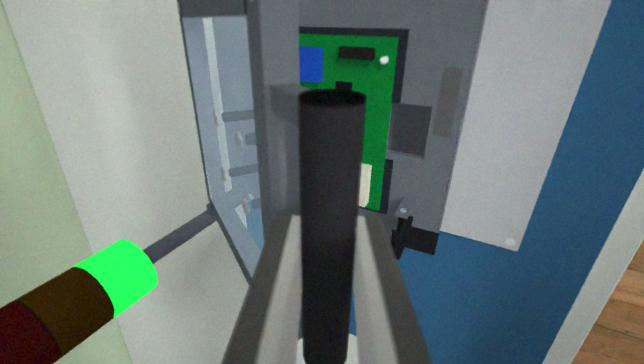

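Excellent. Continue the arc.

Call:
{"fn": "move", "kwargs": {"target": {"side":"right","x":0.38,"y":-0.0485,"z":1.13,"quat_wxyz":[0.9763,0,-0.2164,0]}, "cameras": []}}

Call:
{"fn": "move", "kwargs": {"target": {"side":"right","x":0.413,"y":-0.0485,"z":1.153,"quat_wxyz":[0.9763,0,-0.2164,0]}, "cameras": []}}

Call:
{"fn": "move", "kwargs": {"target": {"side":"right","x":0.447,"y":-0.0485,"z":1.16,"quat_wxyz":[0.9763,0,-0.2164,0]}, "cameras": []}}

Call:
{"fn": "move", "kwargs": {"target": {"side":"right","x":0.478,"y":-0.0485,"z":1.157,"quat_wxyz":[0.9763,0,-0.2164,0]}, "cameras": ["head_camera","right_wrist_camera"]}}

Scene clock: 917.43 s.
Joint torques (N m): left_arm=[-15.63 2.34 8.19 3.43 0.38 -0.05 0.12] | right_arm=[-25.22 -6.26 -13.98 0.78 1.1 -1.06 -0.11]
External joint torques (N m): left_arm=[1.17 -0.37 -0.55 -0.22 0.28 0 0.12] | right_arm=[-2.41 1.47 -3.15 -0.7 0.06 -0.82 -0.13]
Motor temperatures (°C): left_arm=[30 31 30 33 38 35 41] | right_arm=[36 34 29 32 45 36 36]
Wrist force (N): left_arm=[-1.6 0.0 -9.4] | right_arm=[-1.9 7.6 -25.2]
Wrist torque (N m): left_arm=[0.00 -0.35 -0.18] | right_arm=[-0.15 0.80 0.37]
Wrist force, peak (N): left_arm=[-1.6 -0.1 -9.8] | right_arm=[-1.2 11.0 -25.6]
move: done
base_odometry: x=-0.540 y=+1.845 heading=+1.479
lidar_m: 0.88 0.53 0.44 0.97 1.41 1.96 4.15 4.57 3.40 1.13 0.73 0.90
base_status: not commanded
joint_positions: torso_squat_rad=+0.350 torso_shift_rad=+0.000 torso_pitch_rad=+0.350 torso_yaw_rad=+0.000 left_shoulder_pitch_rad=-2.301 left_shoulder_roll_rad=+1.319 left_shoulder_yaw_rad=-2.009 left_elbow_rad=-1.822 left_forearm_roll_rad=+1.981 left_wrist_pitch_rad=+1.163 left_hand_roll_rad=+2.417 left_gripper_m=+0.040 right_shoulder_pitch_rad=-1.943 right_shoulder_roll_rad=-0.839 right_shoulder_yaw_rad=+1.319 right_elbow_rad=-1.606 right_forearm_roll_rad=-1.300 right_wrist_pitch_rad=+1.399 right_hand_roll_rad=-1.304 right_gripper_m=+0.015 head_pan_rad=+0.000 head_tilt_rad=+0.800
joint_status: all done
wheel_motors_off: 0
motor_effort: left_wheel=-4(7) right_wheel=+3(6)
contact_limits: right_gripper_m 300 mA
chest: x=-0.1217 y=-0.0008 z=+1.2287 quat_wxyz=(+0.985, +0.000, +0.174, +0.000) (m; base frame)
left_hand: x=+0.2802 y=+0.2198 z=+1.0996 quat_wxyz=(+0.707, +0.000, +0.000, +0.707) (m; base frame)
right_hand: x=+0.3794 y=-0.0492 z=+1.1294 quat_wxyz=(+0.976, +0.001, -0.218, -0.001) (m; base frame)
right_hand_status: reached (checked arc, planned for 0.6 s): 1 mm and 0.2 deg off.
pictures: none
No camera images: "cameras" was empty.

Scene clock: 918.63 s.
Joint torques (N m): left_arm=[-15.61 2.47 8.24 3.55 0.32 -0.1 0.19] | right_arm=[-26.98 -10.16 -13.47 2.36 1.42 0.16 -0.22]
External joint torques (N m): left_arm=[1.19 -0.24 -0.5 -0.1 0.22 -0.05 0.19] | right_arm=[-2.84 -1.99 -3.14 0.83 0.42 0.52 -0.24]
Motor temperatures (°C): left_arm=[30 31 30 33 38 35 41] | right_arm=[36 34 29 32 45 36 36]
Wrist force (N): left_arm=[-1.6 0.0 -9.5] | right_arm=[-0.8 14.3 -23.1]
Wrist torque (N m): left_arm=[0.00 -0.37 -0.20] | right_arm=[0.00 0.73 0.47]
Wrist force, peak (N): left_arm=[-1.5 -0.1 -9.8] | right_arm=[-4.1 13.0 -27.7]
move: done
base_odometry: x=-0.540 y=+1.845 heading=+1.479
lidar_m: 0.88 0.52 0.44 0.98 1.41 1.96 4.14 4.57 3.40 1.13 0.72 0.92
base_status: not commanded
joint_positions: torso_squat_rad=+0.350 torso_shift_rad=+0.000 torso_pitch_rad=+0.350 torso_yaw_rad=+0.000 left_shoulder_pitch_rad=-2.301 left_shoulder_roll_rad=+1.318 left_shoulder_yaw_rad=-2.009 left_elbow_rad=-1.822 left_forearm_roll_rad=+1.981 left_wrist_pitch_rad=+1.163 left_hand_roll_rad=+2.417 left_gripper_m=+0.040 right_shoulder_pitch_rad=-1.984 right_shoulder_roll_rad=-0.782 right_shoulder_yaw_rad=+1.298 right_elbow_rad=-1.396 right_forearm_roll_rad=-1.346 right_wrist_pitch_rad=+1.404 right_hand_roll_rad=-1.149 right_gripper_m=+0.015 head_pan_rad=+0.000 head_tilt_rad=+0.800
joint_status: all done
wheel_motors_off: 0
motor_effort: left_wheel=-4(5) right_wheel=+1(4)
contact_limits: right_gripper_m 300 mA
chest: x=-0.1217 y=-0.0007 z=+1.2287 quat_wxyz=(+0.985, +0.000, +0.174, +0.000) (m; base frame)
left_hand: x=+0.2802 y=+0.2199 z=+1.0995 quat_wxyz=(+0.707, +0.000, +0.000, +0.707) (m; base frame)
right_hand: x=+0.4125 y=-0.0484 z=+1.1522 quat_wxyz=(+0.976, +0.000, -0.217, +0.000) (m; base frame)
right_hand_status: reached (checked arc, planned for 0.5 s): 1 mm and 0.0 deg off.
pictures: none
No camera images: "cameras" was empty.

Scene clock: 919.73 s.
Joint torques (N m): left_arm=[-15.65 2.4 8.29 3.45 0.25 -0.11 0.13] | right_arm=[-31.04 -9.55 -12.86 1.93 1.69 -0.84 0.11]
External joint torques (N m): left_arm=[1.16 -0.32 -0.45 -0.2 0.15 -0.06 0.13] | right_arm=[-5.58 -0.89 -3.54 0.62 0.75 -0.36 0.09]
Motor temperatures (°C): left_arm=[30 31 30 33 38 35 41] | right_arm=[36 34 29 32 45 36 36]
Wrist force (N): left_arm=[-1.6 0.3 -9.4] | right_arm=[-4.7 10.6 -25.7]
Wrist torque (N m): left_arm=[-0.03 -0.36 -0.17] | right_arm=[-0.01 0.76 0.45]
Wrist force, peak (N): left_arm=[-1.6 0.4 -9.7] | right_arm=[-6.0 14.4 -26.7]
move: done
base_odometry: x=-0.540 y=+1.845 heading=+1.479
lidar_m: 0.88 0.53 0.44 0.97 1.42 1.96 4.14 4.58 3.39 1.14 0.73 0.92
base_status: not commanded
joint_positions: torso_squat_rad=+0.350 torso_shift_rad=+0.000 torso_pitch_rad=+0.350 torso_yaw_rad=+0.000 left_shoulder_pitch_rad=-2.301 left_shoulder_roll_rad=+1.318 left_shoulder_yaw_rad=-2.009 left_elbow_rad=-1.822 left_forearm_roll_rad=+1.981 left_wrist_pitch_rad=+1.163 left_hand_roll_rad=+2.417 left_gripper_m=+0.040 right_shoulder_pitch_rad=-2.001 right_shoulder_roll_rad=-0.699 right_shoulder_yaw_rad=+1.291 right_elbow_rad=-1.159 right_forearm_roll_rad=-1.362 right_wrist_pitch_rad=+1.381 right_hand_roll_rad=-0.995 right_gripper_m=+0.015 head_pan_rad=+0.000 head_tilt_rad=+0.800
joint_status: all done
wheel_motors_off: 0
motor_effort: left_wheel=-4(5) right_wheel=+3(3)
contact_limits: right_gripper_m 300 mA
chest: x=-0.1216 y=-0.0007 z=+1.2287 quat_wxyz=(+0.985, +0.000, +0.174, +0.000) (m; base frame)
left_hand: x=+0.2802 y=+0.2198 z=+1.0994 quat_wxyz=(+0.707, +0.000, +0.000, +0.707) (m; base frame)
right_hand: x=+0.4463 y=-0.0489 z=+1.1587 quat_wxyz=(+0.976, +0.000, -0.217, +0.000) (m; base frame)
right_hand_status: reached (checked arc, planned for 0.6 s): 2 mm and 0.1 deg off.
pictures: none
No camera images: "cameras" was empty.

Scene clock: 921.00 s.
Joint torques (N m): left_arm=[-15.68 2.57 8.26 3.53 0.36 -0.07 0.16] | right_arm=[-19.88 -11.95 -4.46 3.59 1.72 0.91 -0.18]
External joint torques (N m): left_arm=[1.12 -0.14 -0.47 -0.12 0.26 -0.02 0.16] | right_arm=[6.74 -2.82 3.25 2.6 0.85 1.53 -0.21]
Motor temperatures (°C): left_arm=[30 31 30 33 38 35 41] | right_arm=[36 34 29 32 45 36 36]
Wrist force (N): left_arm=[-1.8 0.1 -9.7] | right_arm=[1.4 19.0 -4.9]
Wrist torque (N m): left_arm=[-0.02 -0.39 -0.19] | right_arm=[0.05 0.66 0.32]
Wrist force, peak (N): left_arm=[-1.4 -0.2 -9.8] | right_arm=[-4.5 10.9 -25.3]
move: done
base_odometry: x=-0.540 y=+1.845 heading=+1.479
lidar_m: 0.88 0.53 0.44 0.97 1.40 1.95 4.14 4.56 3.40 1.14 0.71 0.92
base_status: not commanded
joint_positions: torso_squat_rad=+0.350 torso_shift_rad=+0.000 torso_pitch_rad=+0.350 torso_yaw_rad=+0.000 left_shoulder_pitch_rad=-2.301 left_shoulder_roll_rad=+1.318 left_shoulder_yaw_rad=-2.009 left_elbow_rad=-1.822 left_forearm_roll_rad=+1.981 left_wrist_pitch_rad=+1.163 left_hand_roll_rad=+2.417 left_gripper_m=+0.040 right_shoulder_pitch_rad=-2.013 right_shoulder_roll_rad=-0.591 right_shoulder_yaw_rad=+1.285 right_elbow_rad=-0.895 right_forearm_roll_rad=-1.370 right_wrist_pitch_rad=+1.341 right_hand_roll_rad=-0.838 right_gripper_m=+0.015 head_pan_rad=+0.000 head_tilt_rad=+0.800
joint_status: all done
wheel_motors_off: 0
motor_effort: left_wheel=-4(5) right_wheel=+2(4)
contact_limits: right_gripper_m 300 mA
chest: x=-0.1221 y=-0.0006 z=+1.2288 quat_wxyz=(+0.985, +0.000, +0.174, +0.000) (m; base frame)
left_hand: x=+0.2798 y=+0.2200 z=+1.0998 quat_wxyz=(+0.707, +0.000, +0.000, +0.707) (m; base frame)
right_hand: x=+0.4767 y=-0.0473 z=+1.1583 quat_wxyz=(+0.975, +0.002, -0.220, +0.001) (m; base frame)
right_hand_status: reached (checked arc, planned for 0.6 s): 2 mm and 0.5 deg off.
pictures: head_camera, right_wrist_camera
camera_calibration:
head_camera: T_world_to_cam=[[0.0384858, -0.998736, 0.0323283, -0.0466015], [-0.894842, -0.0488446, -0.443703, 0.65467], [0.444721, -0.0118525, -0.895591, 1.21566], [0, 0, 0, 1]] pos_world=[0.0469883, -0.000156871, 1.38072]
right_wrist_camera: T_world_to_cam=[[-0.895203, 0.0196402, -0.445225, 0.945784], [-0.183675, 0.893974, 0.408746, -0.310392], [0.406048, 0.447688, -0.796681, 0.822116], [0, 0, 0, 1]] pos_world=[0.455839, -0.109144, 1.20292]

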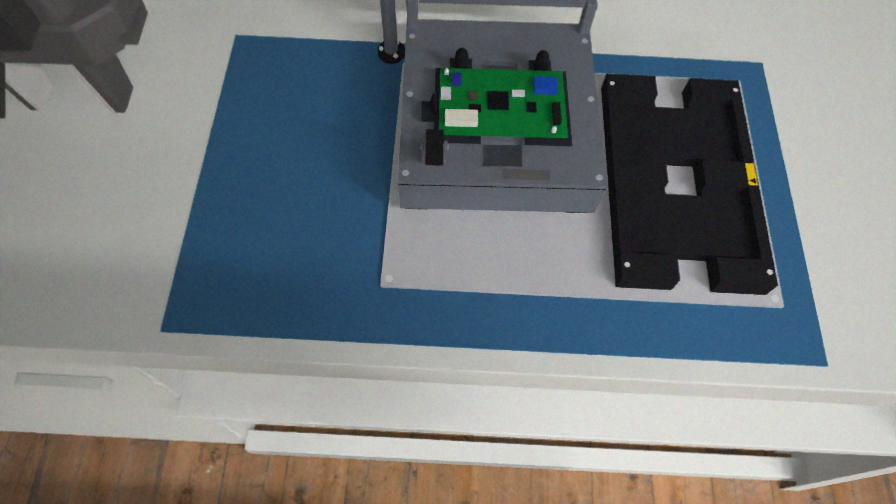

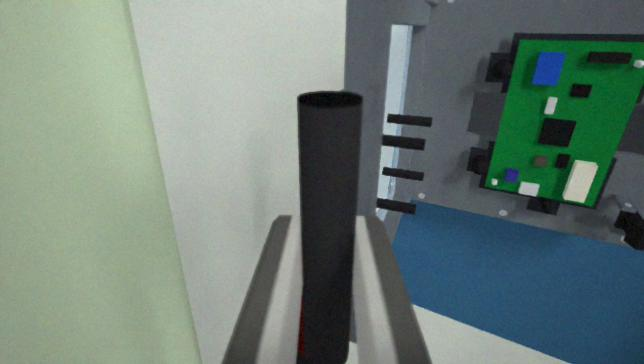

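Lid upright past 90°. Release.

Call:
{"fn": "move", "kwargs": {"joints": {"right_gripper_m":0.031}, "cameras": ["right_wrist_camera"]}}

Call:
{"fn": "move", "kwargs": {"joints": {"right_gripper_m":0.05}, "cameras": ["right_wrist_camera"]}}

Call:
{"fn": "move", "kwargs": {"target": {"side":"right","x":0.468,"y":-0.0505,"z":1.19,"quat_wxyz":[0.9763,0,-0.2164,0]}, "cameras": ["right_wrist_camera","head_camera"]}}

Scene clock: 928.13 s.
Joint torques (N m): left_arm=[-15.59 2.64 8.38 3.56 0.3 -0.04 0.22] | right_arm=[-22.96 -10.38 -6.28 1.73 0.93 -0.32 -0.06]
External joint torques (N m): left_arm=[1.21 -0.07 -0.35 -0.09 0.2 0.01 0.22] | right_arm=[3.68 -1.26 1.43 0.76 0.07 0.3 -0.09]
Motor temperatures (°C): left_arm=[30 31 30 33 38 35 41] | right_arm=[36 34 29 32 45 36 36]
Wrist force (N): left_arm=[-1.4 0.0 -9.3] | right_arm=[-0.6 10.5 -12.2]
Wrist torque (N m): left_arm=[-0.02 -0.34 -0.17] | right_arm=[-0.02 0.68 0.47]
Wrist force, peak (N): left_arm=[-1.6 0.0 -9.9] | right_arm=[1.0 19.6 -4.6]
move: done
base_odometry: x=-0.540 y=+1.845 heading=+1.479
lidar_m: 0.88 0.52 0.44 0.98 1.41 1.95 4.15 4.57 3.40 1.14 0.72 0.91
base_status: not commanded
joint_positions: torso_squat_rad=+0.350 torso_shift_rad=+0.000 torso_pitch_rad=+0.350 torso_yaw_rad=+0.000 left_shoulder_pitch_rad=-2.301 left_shoulder_roll_rad=+1.318 left_shoulder_yaw_rad=-2.009 left_elbow_rad=-1.822 left_forearm_roll_rad=+1.981 left_wrist_pitch_rad=+1.163 left_hand_roll_rad=+2.417 left_gripper_m=+0.040 right_shoulder_pitch_rad=-2.013 right_shoulder_roll_rad=-0.592 right_shoulder_yaw_rad=+1.285 right_elbow_rad=-0.895 right_forearm_roll_rad=-1.370 right_wrist_pitch_rad=+1.341 right_hand_roll_rad=-0.838 right_gripper_m=+0.031 head_pan_rad=+0.000 head_tilt_rad=+0.800
joint_status: all done
wheel_motors_off: 0
motor_effort: left_wheel=-2(3) right_wheel=+4(5)
contact_limits: right_gripper_m 300 mA
chest: x=-0.1220 y=-0.0007 z=+1.2287 quat_wxyz=(+0.985, +0.000, +0.174, +0.000) (m; base frame)
left_hand: x=+0.2799 y=+0.2198 z=+1.0998 quat_wxyz=(+0.707, +0.000, +0.000, +0.707) (m; base frame)
right_hand: x=+0.4768 y=-0.0482 z=+1.1577 quat_wxyz=(+0.975, +0.002, -0.220, +0.000) (m; base frame)
pictures: right_wrist_camera
camera_calibration:
right_wrist_camera: T_world_to_cam=[[-0.895568, 0.0206226, -0.444446, 0.945033], [-0.182079, 0.89446, 0.408398, -0.309676], [0.405961, 0.446673, -0.797295, 0.822677], [0, 0, 0, 1]] pos_world=[0.455981, -0.109964, 1.2024]

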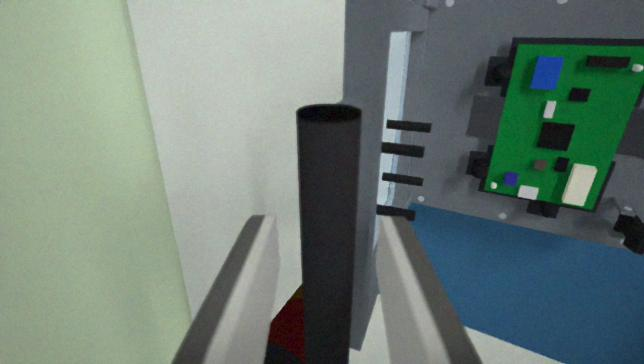

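Scene clock: 928.80 s.
Joint torques (N m): left_arm=[-15.83 2.48 7.98 3.44 0.33 -0.09 0.19] | right_arm=[-22.93 -10.34 -6.36 1.78 0.93 -0.33 -0.03]
External joint torques (N m): left_arm=[0.97 -0.23 -0.76 -0.21 0.23 -0.04 0.19] | right_arm=[3.7 -1.22 1.35 0.79 0.05 0.28 -0.06]
Motor temperatures (°C): left_arm=[30 31 30 33 38 35 41] | right_arm=[36 34 29 32 45 36 36]
Wrist force (N): left_arm=[-1.6 -0.1 -9.6] | right_arm=[-0.4 10.6 -12.2]
Wrist torque (N m): left_arm=[0.00 -0.37 -0.18] | right_arm=[-0.03 0.71 0.48]
Wrist force, peak (N): left_arm=[-1.7 0.0 -9.9] | right_arm=[-0.1 11.0 -12.5]
move: done
base_odometry: x=-0.540 y=+1.845 heading=+1.479
lidar_m: 0.87 0.53 0.44 0.98 1.41 1.96 4.14 4.57 3.39 1.14 0.72 0.92
base_status: not commanded
joint_positions: torso_squat_rad=+0.350 torso_shift_rad=+0.000 torso_pitch_rad=+0.350 torso_yaw_rad=+0.000 left_shoulder_pitch_rad=-2.301 left_shoulder_roll_rad=+1.318 left_shoulder_yaw_rad=-2.009 left_elbow_rad=-1.822 left_forearm_roll_rad=+1.981 left_wrist_pitch_rad=+1.163 left_hand_roll_rad=+2.417 left_gripper_m=+0.040 right_shoulder_pitch_rad=-2.013 right_shoulder_roll_rad=-0.592 right_shoulder_yaw_rad=+1.285 right_elbow_rad=-0.895 right_forearm_roll_rad=-1.370 right_wrist_pitch_rad=+1.341 right_hand_roll_rad=-0.838 right_gripper_m=+0.050 head_pan_rad=+0.000 head_tilt_rad=+0.800
joint_status: all done
wheel_motors_off: 0
motor_effort: left_wheel=-3(4) right_wheel=+2(4)
contact_limits: right_gripper_m 300 mA
chest: x=-0.1220 y=-0.0007 z=+1.2287 quat_wxyz=(+0.985, +0.000, +0.174, +0.000) (m; base frame)
left_hand: x=+0.2799 y=+0.2198 z=+1.0998 quat_wxyz=(+0.707, +0.000, +0.000, +0.707) (m; base frame)
right_hand: x=+0.4768 y=-0.0482 z=+1.1577 quat_wxyz=(+0.975, +0.002, -0.220, +0.000) (m; base frame)
pictures: right_wrist_camera
camera_calibration:
right_wrist_camera: T_world_to_cam=[[-0.89557, 0.0206255, -0.444442, 0.945028], [-0.182072, 0.894464, 0.408393, -0.309669], [0.40596, 0.446665, -0.7973, 0.822683], [0, 0, 0, 1]] pos_world=[0.455981, -0.109967, 1.2024]

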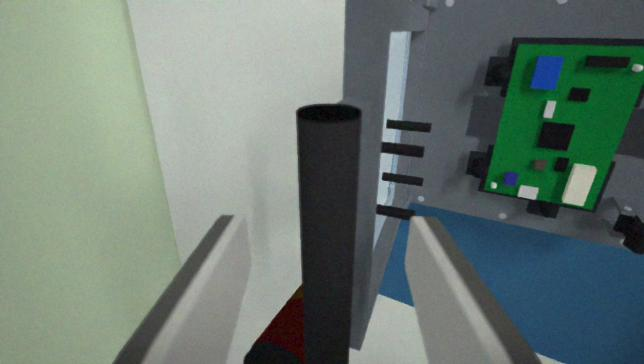

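Scene clock: 929.57 s.
Joint torques (N m): left_arm=[-15.78 2.52 8.31 3.56 0.31 -0.05 0.25] | right_arm=[-23.34 -9.39 -7.24 0.83 0.51 -0.67 -0.01]
External joint torques (N m): left_arm=[1.02 -0.2 -0.42 -0.1 0.22 0 0.25] | right_arm=[2.9 -0.35 0.54 -0.27 -0.37 -0.07 -0.04]
Motor temperatures (°C): left_arm=[30 31 30 33 38 35 41] | right_arm=[36 34 29 32 45 36 36]
Wrist force (N): left_arm=[-1.4 0.0 -9.2] | right_arm=[-0.4 11.0 -12.2]
Wrist torque (N m): left_arm=[-0.01 -0.35 -0.19] | right_arm=[-0.09 0.72 0.49]
Wrist force, peak (N): left_arm=[-1.6 -0.1 -9.8] | right_arm=[-1.0 10.9 -13.6]
move: done
base_odometry: x=-0.540 y=+1.845 heading=+1.479
lidar_m: 0.87 0.54 0.44 0.98 1.42 1.95 4.15 4.57 3.39 1.13 0.72 0.91
base_status: not commanded
joint_positions: torso_squat_rad=+0.350 torso_shift_rad=+0.000 torso_pitch_rad=+0.350 torso_yaw_rad=+0.000 left_shoulder_pitch_rad=-2.301 left_shoulder_roll_rad=+1.318 left_shoulder_yaw_rad=-2.009 left_elbow_rad=-1.822 left_forearm_roll_rad=+1.981 left_wrist_pitch_rad=+1.163 left_hand_roll_rad=+2.417 left_gripper_m=+0.040 right_shoulder_pitch_rad=-2.066 right_shoulder_roll_rad=-0.622 right_shoulder_yaw_rad=+1.266 right_elbow_rad=-0.918 right_forearm_roll_rad=-1.399 right_wrist_pitch_rad=+1.412 right_hand_roll_rad=-0.835 right_gripper_m=+0.050 head_pan_rad=+0.000 head_tilt_rad=+0.800
joint_status: all done
wheel_motors_off: 0
motor_effort: left_wheel=-4(4) right_wheel=+2(5)
contact_limits: right_gripper_m 300 mA
chest: x=-0.1220 y=-0.0007 z=+1.2287 quat_wxyz=(+0.985, +0.000, +0.174, +0.000) (m; base frame)
left_hand: x=+0.2800 y=+0.2198 z=+1.0998 quat_wxyz=(+0.707, +0.000, +0.000, +0.707) (m; base frame)
right_hand: x=+0.4681 y=-0.0504 z=+1.1902 quat_wxyz=(+0.976, +0.000, -0.217, +0.000) (m; base frame)
right_hand_status: reached (checked arc, planned for 0.3 s): 0 mm and 0.0 deg off.
pictures: head_camera, right_wrist_camera
camera_calibration:
head_camera: T_world_to_cam=[[0.0383311, -0.998749, 0.032104, -0.0465143], [-0.894959, -0.0486034, -0.443493, 0.654516], [0.444499, -0.0117322, -0.895702, 1.21569], [0, 0, 0, 1]] pos_world=[0.0471757, -0.000381746, 1.38066]
right_wrist_camera: T_world_to_cam=[[-0.89875, 0.0201404, -0.437998, 0.945477], [-0.178247, 0.89589, 0.40695, -0.322573], [0.400594, 0.443818, -0.801592, 0.86064], [0, 0, 0, 1]] pos_world=[0.447483, -0.112021, 1.23527]

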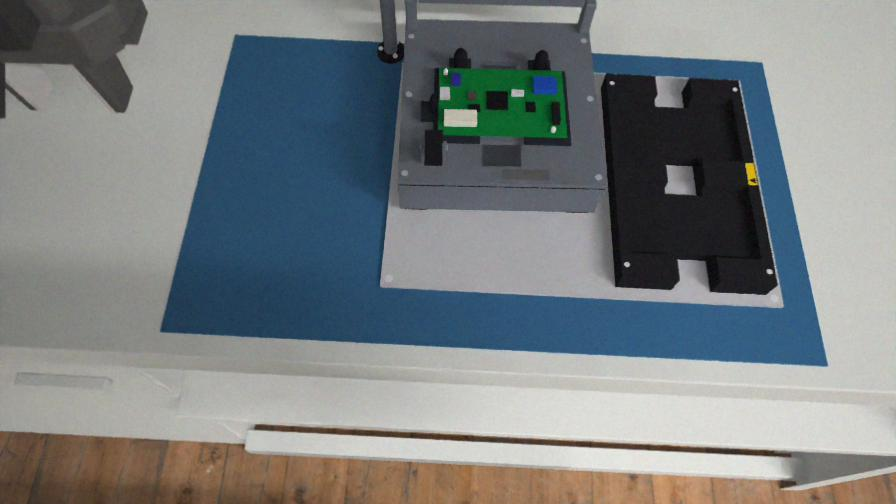

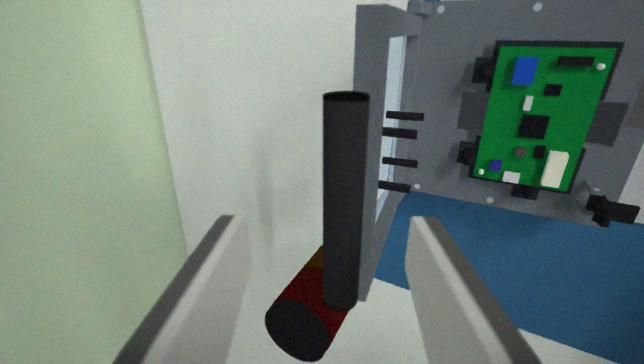

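Call:
{"fn": "move", "kwargs": {"target": {"side":"right","x":0.42,"y":-0.055,"z":1.235,"quat_wxyz":[0.9763,0,-0.2164,0]}, "cameras": []}}

Call:
{"fn": "move", "kwargs": {"target": {"side":"right","x":0.375,"y":-0.05,"z":1.13,"quat_wxyz":[1,0,0,0]}, "cameras": ["right_wrist_camera"]}}

Call:
{"fn": "move", "kwargs": {"joints": {"right_gripper_m":0.091}, "contact_limits": {"right_gripper_m":400}, "cameras": ["right_wrist_camera"]}}

Call:
{"fn": "zoom_image", "kwargs": {"camera": "right_wrist_camera", "region": [140, 0, 540, 364]}}

Scene clock: 938.23 s.
Joint torques (N m): left_arm=[-15.66 2.57 8.22 3.55 0.41 -0.12 0.18] | right_arm=[-21.99 -8.18 -9.41 1.52 0.53 -0.54 0]
External joint torques (N m): left_arm=[1.14 -0.14 -0.52 -0.11 0.32 -0.07 0.18] | right_arm=[2.24 0.01 -0.16 -0.22 -0.41 -0.08 -0.02]
Motor temperatures (°C): left_arm=[30 31 30 33 38 35 41] | right_arm=[37 34 29 32 45 36 36]
Wrist force (N): left_arm=[-1.6 0.1 -9.6] | right_arm=[-0.3 10.7 -12.3]
Wrist torque (N m): left_arm=[-0.02 -0.36 -0.18] | right_arm=[-0.03 0.73 0.49]
Wrist force, peak (N): left_arm=[-1.7 0.1 -9.8] | right_arm=[-0.8 10.9 -13.7]
move: done
base_odometry: x=-0.540 y=+1.845 heading=+1.479
lidar_m: 0.88 0.53 0.44 0.98 1.41 1.96 4.14 4.57 3.39 1.14 0.72 0.92
base_status: not commanded
joint_positions: torso_squat_rad=+0.350 torso_shift_rad=+0.000 torso_pitch_rad=+0.350 torso_yaw_rad=+0.000 left_shoulder_pitch_rad=-2.301 left_shoulder_roll_rad=+1.318 left_shoulder_yaw_rad=-2.009 left_elbow_rad=-1.822 left_forearm_roll_rad=+1.981 left_wrist_pitch_rad=+1.163 left_hand_roll_rad=+2.417 left_gripper_m=+0.040 right_shoulder_pitch_rad=-2.125 right_shoulder_roll_rad=-0.771 right_shoulder_yaw_rad=+1.229 right_elbow_rad=-1.216 right_forearm_roll_rad=-1.449 right_wrist_pitch_rad=+1.542 right_hand_roll_rad=-0.991 right_gripper_m=+0.050 head_pan_rad=+0.000 head_tilt_rad=+0.800
joint_status: all done
wheel_motors_off: 0
motor_effort: left_wheel=-3(4) right_wheel=+4(4)
contact_limits: right_gripper_m 300 mA
chest: x=-0.1220 y=-0.0007 z=+1.2287 quat_wxyz=(+0.985, +0.000, +0.174, +0.000) (m; base frame)
left_hand: x=+0.2800 y=+0.2198 z=+1.0998 quat_wxyz=(+0.707, +0.000, +0.000, +0.707) (m; base frame)
right_hand: x=+0.4199 y=-0.0552 z=+1.2349 quat_wxyz=(+0.977, -0.002, -0.212, +0.000) (m; base frame)
right_hand_status: reached (checked arc, planned for 0.6 s): 0 mm and 0.5 deg off.
pictures: none
No camera images: "cameras" was empty.

Scene clock: 939.23 s.
Joint torques (N m): left_arm=[-15.51 2.63 8.29 3.46 0.32 -0.11 0.18] | right_arm=[-24.31 -8.46 -7.7 1.28 0.23 -0.02 -0.05]
External joint torques (N m): left_arm=[1.29 -0.09 -0.44 -0.19 0.22 -0.06 0.18] | right_arm=[1.38 0.29 0.27 0.69 -0.02 -0.01 -0.05]
Motor temperatures (°C): left_arm=[30 31 30 33 38 35 41] | right_arm=[37 34 29 32 45 36 36]
Wrist force (N): left_arm=[-1.8 -0.1 -9.4] | right_arm=[2.0 10.6 -12.9]
Wrist torque (N m): left_arm=[0.02 -0.39 -0.18] | right_arm=[-0.03 0.83 0.51]
Wrist force, peak (N): left_arm=[-1.4 -0.2 -9.8] | right_arm=[1.3 11.3 -14.4]
move: done
base_odometry: x=-0.540 y=+1.845 heading=+1.479
lidar_m: 0.88 0.53 0.44 0.98 1.42 1.96 4.14 4.57 3.39 1.14 0.73 0.91
base_status: not commanded
joint_positions: torso_squat_rad=+0.350 torso_shift_rad=+0.000 torso_pitch_rad=+0.350 torso_yaw_rad=+0.000 left_shoulder_pitch_rad=-2.301 left_shoulder_roll_rad=+1.318 left_shoulder_yaw_rad=-2.009 left_elbow_rad=-1.822 left_forearm_roll_rad=+1.981 left_wrist_pitch_rad=+1.163 left_hand_roll_rad=+2.417 left_gripper_m=+0.040 right_shoulder_pitch_rad=-1.979 right_shoulder_roll_rad=-0.605 right_shoulder_yaw_rad=+1.242 right_elbow_rad=-0.944 right_forearm_roll_rad=-1.652 right_wrist_pitch_rad=+1.653 right_hand_roll_rad=-0.841 right_gripper_m=+0.050 head_pan_rad=+0.000 head_tilt_rad=+0.800
joint_status: all done
wheel_motors_off: 0
motor_effort: left_wheel=-3(5) right_wheel=+2(5)
contact_limits: right_gripper_m 300 mA
chest: x=-0.1220 y=-0.0007 z=+1.2287 quat_wxyz=(+0.985, +0.000, +0.174, +0.000) (m; base frame)
left_hand: x=+0.2800 y=+0.2198 z=+1.0997 quat_wxyz=(+0.707, +0.000, +0.000, +0.707) (m; base frame)
right_hand: x=+0.3747 y=-0.0500 z=+1.1301 quat_wxyz=(+1.000, +0.001, -0.001, +0.000) (m; base frame)
right_hand_status: reached (checked arc, planned for 0.6 s): 0 mm and 0.1 deg off.
pictures: right_wrist_camera
camera_calibration:
right_wrist_camera: T_world_to_cam=[[-0.99961, 0.0204495, -0.0190411, 0.399603], [0.00984028, 0.895438, 0.445078, -0.428653], [0.0261518, 0.444717, -0.895289, 1.09588], [0, 0, 0, 1]] pos_world=[0.375006, -0.111696, 1.17952]

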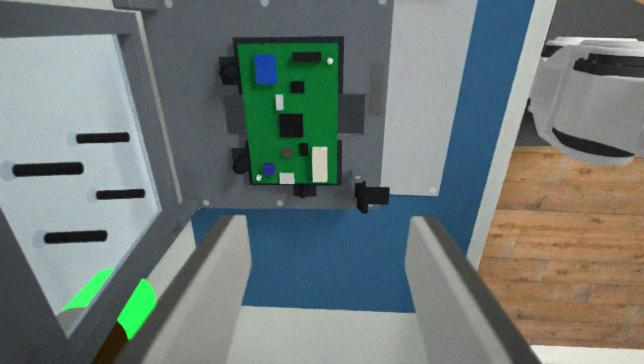

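Scene clock: 940.20 s.
Joint torques (N m): left_arm=[-15.65 2.52 8.32 3.58 0.32 -0.08 0.18] | right_arm=[-24.39 -8.55 -7.66 1.43 0.31 -0.01 0.07]
External joint torques (N m): left_arm=[1.15 -0.2 -0.42 -0.08 0.23 -0.03 0.18] | right_arm=[1.31 0.2 0.32 0.84 0.07 0.01 0.07]
Motor temperatures (°C): left_arm=[30 31 30 33 38 35 41] | right_arm=[37 34 29 32 45 36 36]
Wrist force (N): left_arm=[-1.3 0.1 -9.5] | right_arm=[2.1 10.9 -12.9]
Wrist torque (N m): left_arm=[-0.03 -0.34 -0.19] | right_arm=[-0.08 0.84 0.48]
Wrist force, peak (N): left_arm=[-1.7 -0.3 -9.7] | right_arm=[2.5 10.9 -13.2]
move: done
base_odometry: x=-0.540 y=+1.845 heading=+1.479
lidar_m: 0.87 0.53 0.44 0.98 1.41 1.96 4.14 4.57 3.40 1.14 0.72 0.92
base_status: not commanded
joint_positions: torso_squat_rad=+0.350 torso_shift_rad=+0.000 torso_pitch_rad=+0.350 torso_yaw_rad=+0.000 left_shoulder_pitch_rad=-2.301 left_shoulder_roll_rad=+1.318 left_shoulder_yaw_rad=-2.009 left_elbow_rad=-1.822 left_forearm_roll_rad=+1.981 left_wrist_pitch_rad=+1.163 left_hand_roll_rad=+2.417 left_gripper_m=+0.040 right_shoulder_pitch_rad=-1.979 right_shoulder_roll_rad=-0.605 right_shoulder_yaw_rad=+1.242 right_elbow_rad=-0.944 right_forearm_roll_rad=-1.652 right_wrist_pitch_rad=+1.653 right_hand_roll_rad=-0.841 right_gripper_m=+0.091 head_pan_rad=+0.000 head_tilt_rad=+0.800
joint_status: all done
wheel_motors_off: 0
motor_effort: left_wheel=-3(5) right_wheel=+4(5)
contact_limits: right_gripper_m 400 mA
chest: x=-0.1220 y=-0.0007 z=+1.2287 quat_wxyz=(+0.985, +0.000, +0.174, +0.000) (m; base frame)
left_hand: x=+0.2800 y=+0.2198 z=+1.0997 quat_wxyz=(+0.707, +0.000, +0.000, +0.707) (m; base frame)
right_hand: x=+0.3747 y=-0.0500 z=+1.1301 quat_wxyz=(+1.000, +0.001, -0.001, +0.000) (m; base frame)
pictures: right_wrist_camera
camera_calibration:
right_wrist_camera: T_world_to_cam=[[-0.999609, 0.02045, -0.0190444, 0.399604], [0.00983929, 0.895437, 0.445079, -0.428654], [0.0261549, 0.444717, -0.895289, 1.09588], [0, 0, 0, 1]] pos_world=[0.375003, -0.111696, 1.17952]

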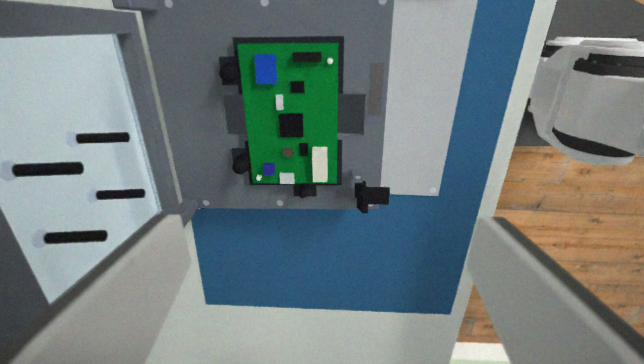

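Scaled by 1.260 from the camera's 644x364 image, which has a finer 1265x715 frame.

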